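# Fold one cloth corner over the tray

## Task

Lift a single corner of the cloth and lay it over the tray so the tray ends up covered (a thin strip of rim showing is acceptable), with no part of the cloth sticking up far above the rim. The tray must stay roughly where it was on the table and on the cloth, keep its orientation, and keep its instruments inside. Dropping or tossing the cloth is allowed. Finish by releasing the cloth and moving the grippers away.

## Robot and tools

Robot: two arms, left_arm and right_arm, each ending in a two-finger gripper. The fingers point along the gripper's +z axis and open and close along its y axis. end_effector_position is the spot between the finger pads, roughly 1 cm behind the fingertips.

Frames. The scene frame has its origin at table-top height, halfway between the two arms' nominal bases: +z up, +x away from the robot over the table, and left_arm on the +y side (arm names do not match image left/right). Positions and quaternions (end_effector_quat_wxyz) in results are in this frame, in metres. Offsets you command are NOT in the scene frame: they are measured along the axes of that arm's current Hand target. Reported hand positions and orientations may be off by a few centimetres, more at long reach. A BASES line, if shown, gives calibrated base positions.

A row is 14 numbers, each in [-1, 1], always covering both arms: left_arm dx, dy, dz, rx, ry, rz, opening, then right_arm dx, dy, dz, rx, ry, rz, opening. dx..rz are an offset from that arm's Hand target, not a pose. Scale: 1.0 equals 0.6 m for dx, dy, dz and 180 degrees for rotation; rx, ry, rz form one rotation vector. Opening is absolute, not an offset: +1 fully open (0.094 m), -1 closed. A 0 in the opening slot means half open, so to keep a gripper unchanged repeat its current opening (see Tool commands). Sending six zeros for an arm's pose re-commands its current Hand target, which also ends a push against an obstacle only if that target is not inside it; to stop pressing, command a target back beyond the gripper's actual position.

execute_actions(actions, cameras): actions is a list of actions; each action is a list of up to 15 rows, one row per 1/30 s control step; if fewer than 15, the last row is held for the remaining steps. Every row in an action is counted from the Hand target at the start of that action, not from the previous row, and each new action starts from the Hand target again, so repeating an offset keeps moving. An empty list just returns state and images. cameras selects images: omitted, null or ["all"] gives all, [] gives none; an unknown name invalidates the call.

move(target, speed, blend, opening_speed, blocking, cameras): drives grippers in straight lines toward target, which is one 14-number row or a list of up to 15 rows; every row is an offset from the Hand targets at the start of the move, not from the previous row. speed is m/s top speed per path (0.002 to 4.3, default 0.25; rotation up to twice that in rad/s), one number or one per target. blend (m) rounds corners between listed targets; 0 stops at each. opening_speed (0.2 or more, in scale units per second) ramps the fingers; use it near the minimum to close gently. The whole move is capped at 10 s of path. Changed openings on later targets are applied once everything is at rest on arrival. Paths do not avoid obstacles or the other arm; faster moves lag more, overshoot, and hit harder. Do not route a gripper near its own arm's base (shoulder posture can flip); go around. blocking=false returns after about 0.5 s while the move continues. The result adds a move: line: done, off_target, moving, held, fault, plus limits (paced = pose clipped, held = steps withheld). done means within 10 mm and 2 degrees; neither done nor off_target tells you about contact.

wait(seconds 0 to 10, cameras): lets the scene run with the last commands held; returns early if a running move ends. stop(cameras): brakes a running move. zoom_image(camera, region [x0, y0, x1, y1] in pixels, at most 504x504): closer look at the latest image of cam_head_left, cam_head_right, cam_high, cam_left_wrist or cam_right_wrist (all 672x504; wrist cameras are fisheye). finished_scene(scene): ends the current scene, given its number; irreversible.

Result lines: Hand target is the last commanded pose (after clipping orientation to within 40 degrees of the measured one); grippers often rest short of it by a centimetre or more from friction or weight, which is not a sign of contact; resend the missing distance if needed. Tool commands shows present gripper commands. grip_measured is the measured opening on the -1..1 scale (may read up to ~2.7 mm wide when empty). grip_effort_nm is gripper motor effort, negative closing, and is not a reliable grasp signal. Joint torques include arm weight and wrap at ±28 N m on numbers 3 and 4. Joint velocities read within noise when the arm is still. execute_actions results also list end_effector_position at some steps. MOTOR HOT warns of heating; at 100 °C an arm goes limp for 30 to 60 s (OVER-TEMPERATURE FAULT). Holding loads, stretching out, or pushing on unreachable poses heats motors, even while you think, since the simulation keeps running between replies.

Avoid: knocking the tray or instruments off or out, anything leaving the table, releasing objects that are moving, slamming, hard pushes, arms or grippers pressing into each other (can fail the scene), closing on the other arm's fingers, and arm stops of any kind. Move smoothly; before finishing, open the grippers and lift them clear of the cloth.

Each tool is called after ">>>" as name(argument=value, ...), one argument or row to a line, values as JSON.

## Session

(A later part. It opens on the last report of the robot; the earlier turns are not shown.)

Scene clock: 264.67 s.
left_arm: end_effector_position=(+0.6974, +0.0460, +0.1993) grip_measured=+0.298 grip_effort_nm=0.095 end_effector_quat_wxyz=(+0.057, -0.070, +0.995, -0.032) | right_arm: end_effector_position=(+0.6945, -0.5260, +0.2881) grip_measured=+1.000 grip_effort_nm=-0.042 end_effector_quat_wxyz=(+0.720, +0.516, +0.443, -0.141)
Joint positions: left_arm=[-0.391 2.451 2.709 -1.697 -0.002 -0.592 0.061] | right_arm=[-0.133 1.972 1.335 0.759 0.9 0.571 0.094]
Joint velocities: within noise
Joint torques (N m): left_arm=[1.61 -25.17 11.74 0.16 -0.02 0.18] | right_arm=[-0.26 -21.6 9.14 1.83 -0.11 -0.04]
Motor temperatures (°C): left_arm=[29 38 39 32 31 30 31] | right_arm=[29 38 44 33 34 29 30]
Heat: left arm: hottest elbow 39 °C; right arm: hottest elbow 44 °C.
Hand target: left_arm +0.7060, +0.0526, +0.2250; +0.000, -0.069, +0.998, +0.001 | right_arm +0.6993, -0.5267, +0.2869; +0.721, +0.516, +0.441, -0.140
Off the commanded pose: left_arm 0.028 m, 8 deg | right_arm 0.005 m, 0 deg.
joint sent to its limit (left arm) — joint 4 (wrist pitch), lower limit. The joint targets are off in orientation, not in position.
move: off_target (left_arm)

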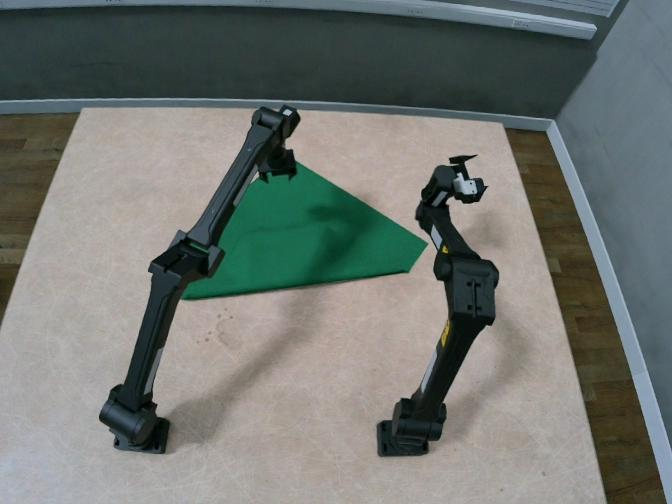

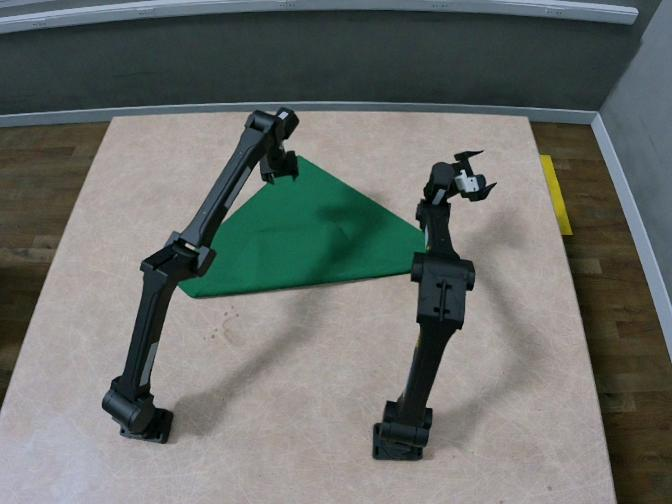

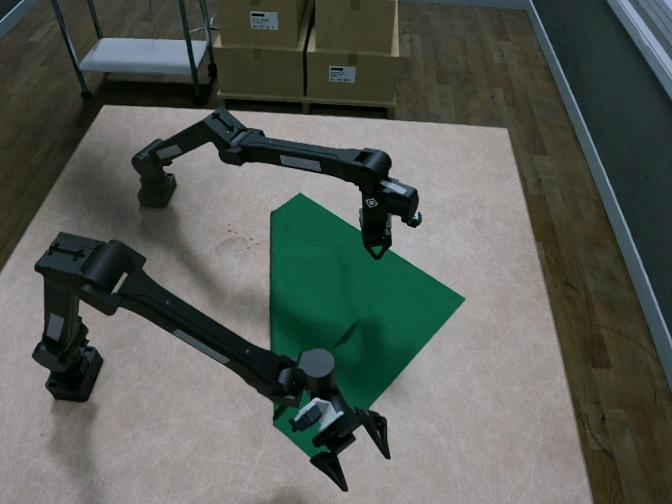

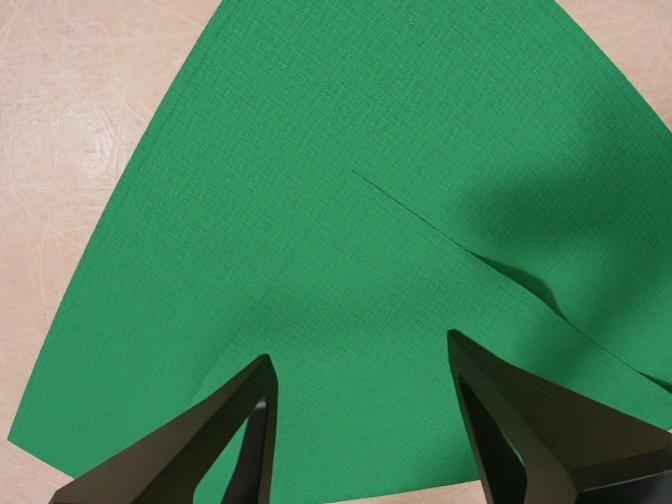

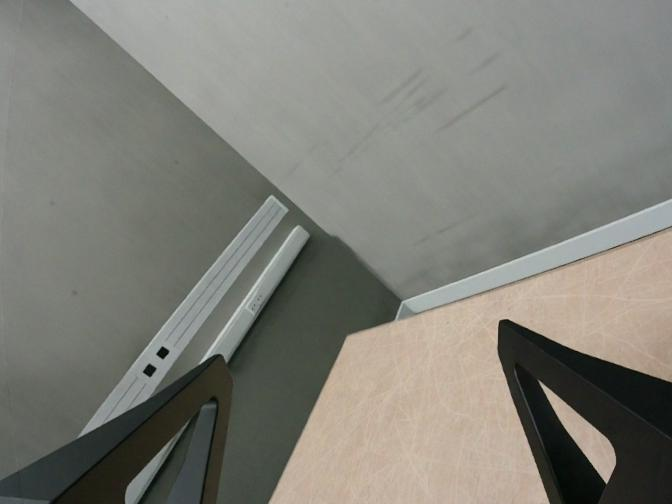

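>>> move(
  target=[0.168,0.612,-0.03,0,0,0,0.3, 0,0,0,0,0,0,1],
  speed=0.3,
)

>>> zoom_image(
  camera="cam_head_left",
  region=[140, 140, 440, 365],
)

Scene clock: 274.70 s.
left_arm: end_effector_position=(+0.5591, +0.4089, +0.2321) grip_measured=+0.298 grip_effort_nm=0.095 end_effector_quat_wxyz=(-0.007, -0.083, +0.997, +0.002) | right_arm: end_effector_position=(+0.6945, -0.5260, +0.2881) grip_measured=+1.000 grip_effort_nm=-0.042 end_effector_quat_wxyz=(+0.720, +0.516, +0.443, -0.141)
Joint positions: left_arm=[0.118 1.783 1.692 -1.494 -0.003 -0.108 0.061] | right_arm=[-0.133 1.972 1.335 0.759 0.9 0.571 0.094]
Joint velocities: within noise
Joint torques (N m): left_arm=[-0.56 -17.9 8.29 -0.09 0 0.2] | right_arm=[-0.5 -21.13 9.31 1.87 -0.07 0]
Motor temperatures (°C): left_arm=[29 38 39 32 31 30 30] | right_arm=[29 38 44 32 34 29 30]
Heat: left arm: hottest elbow 39 °C; right arm: hottest elbow 44 °C.
Hand target: left_arm +0.5557, +0.4024, +0.2434; +0.000, -0.069, +0.998, +0.001 | right_arm +0.6993, -0.5267, +0.2869; +0.721, +0.516, +0.441, -0.140
Off the commanded pose: left_arm 0.013 m, 2 deg | right_arm 0.005 m, 0 deg.
move: off_target (left_arm)

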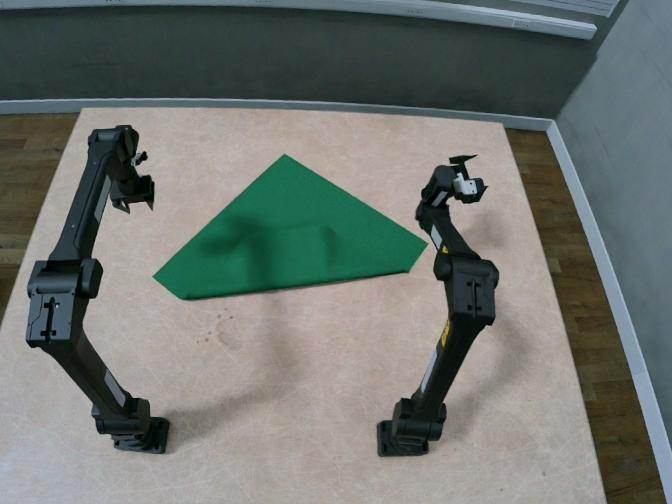

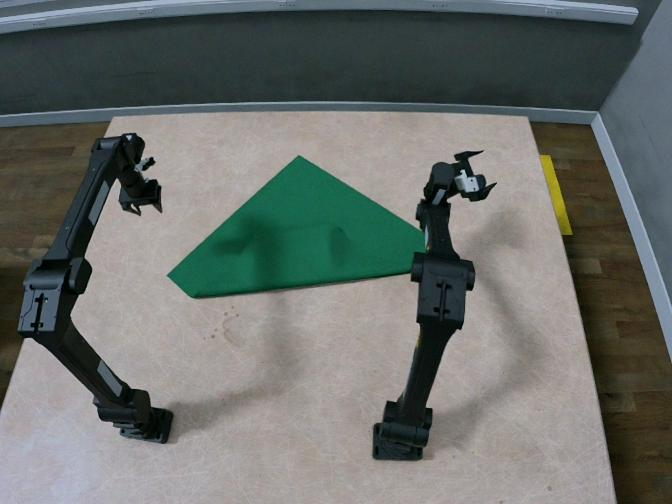

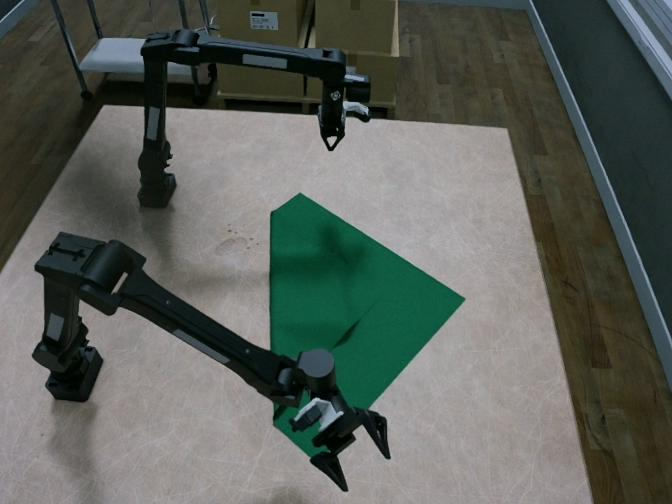

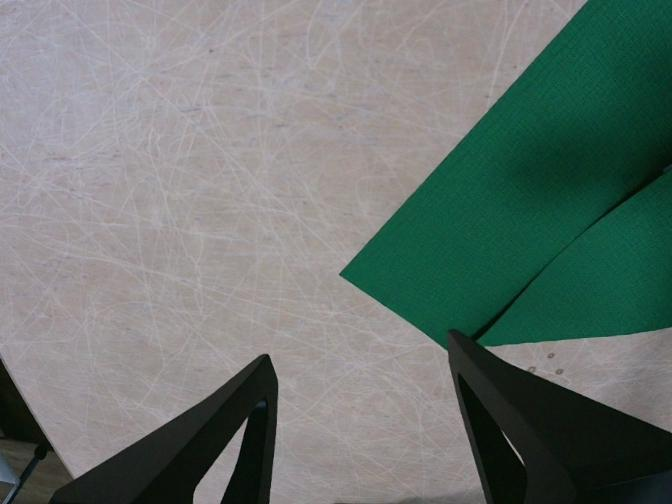

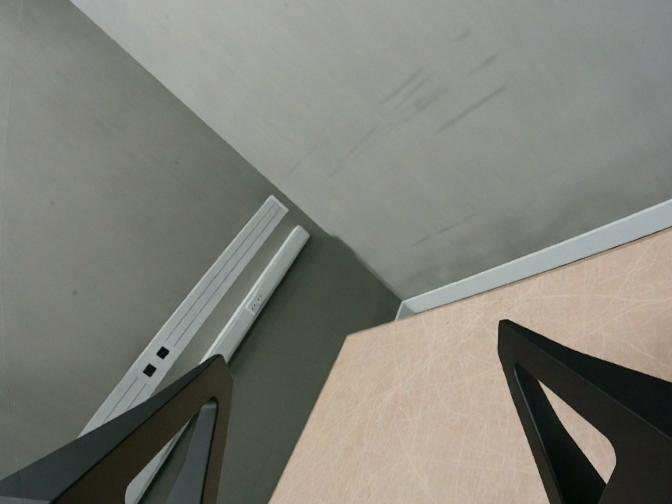

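Scaled by 1.680 from the camera's 672x504 image, which has a finer 960x720 frame.

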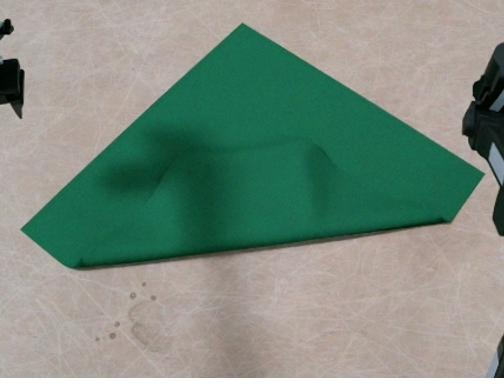

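>>> zoom_image(
  camera="cam_left_wrist",
  region=[520, 80, 672, 230],
)

Scaled by 3.316 from the camera's 672x504 image, which has a finer 960x720 frame.

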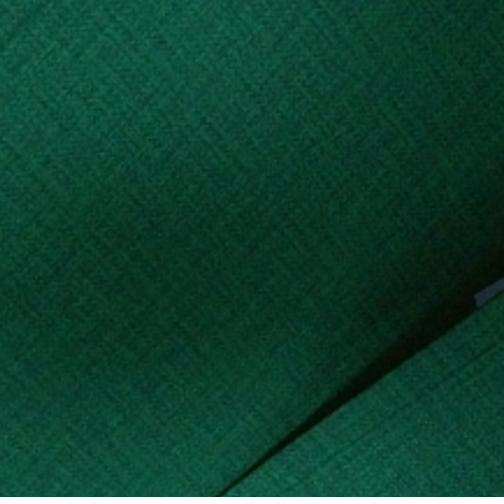

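>>> finished_scene(
  scene=1,
)

The scene is finished: the task was done.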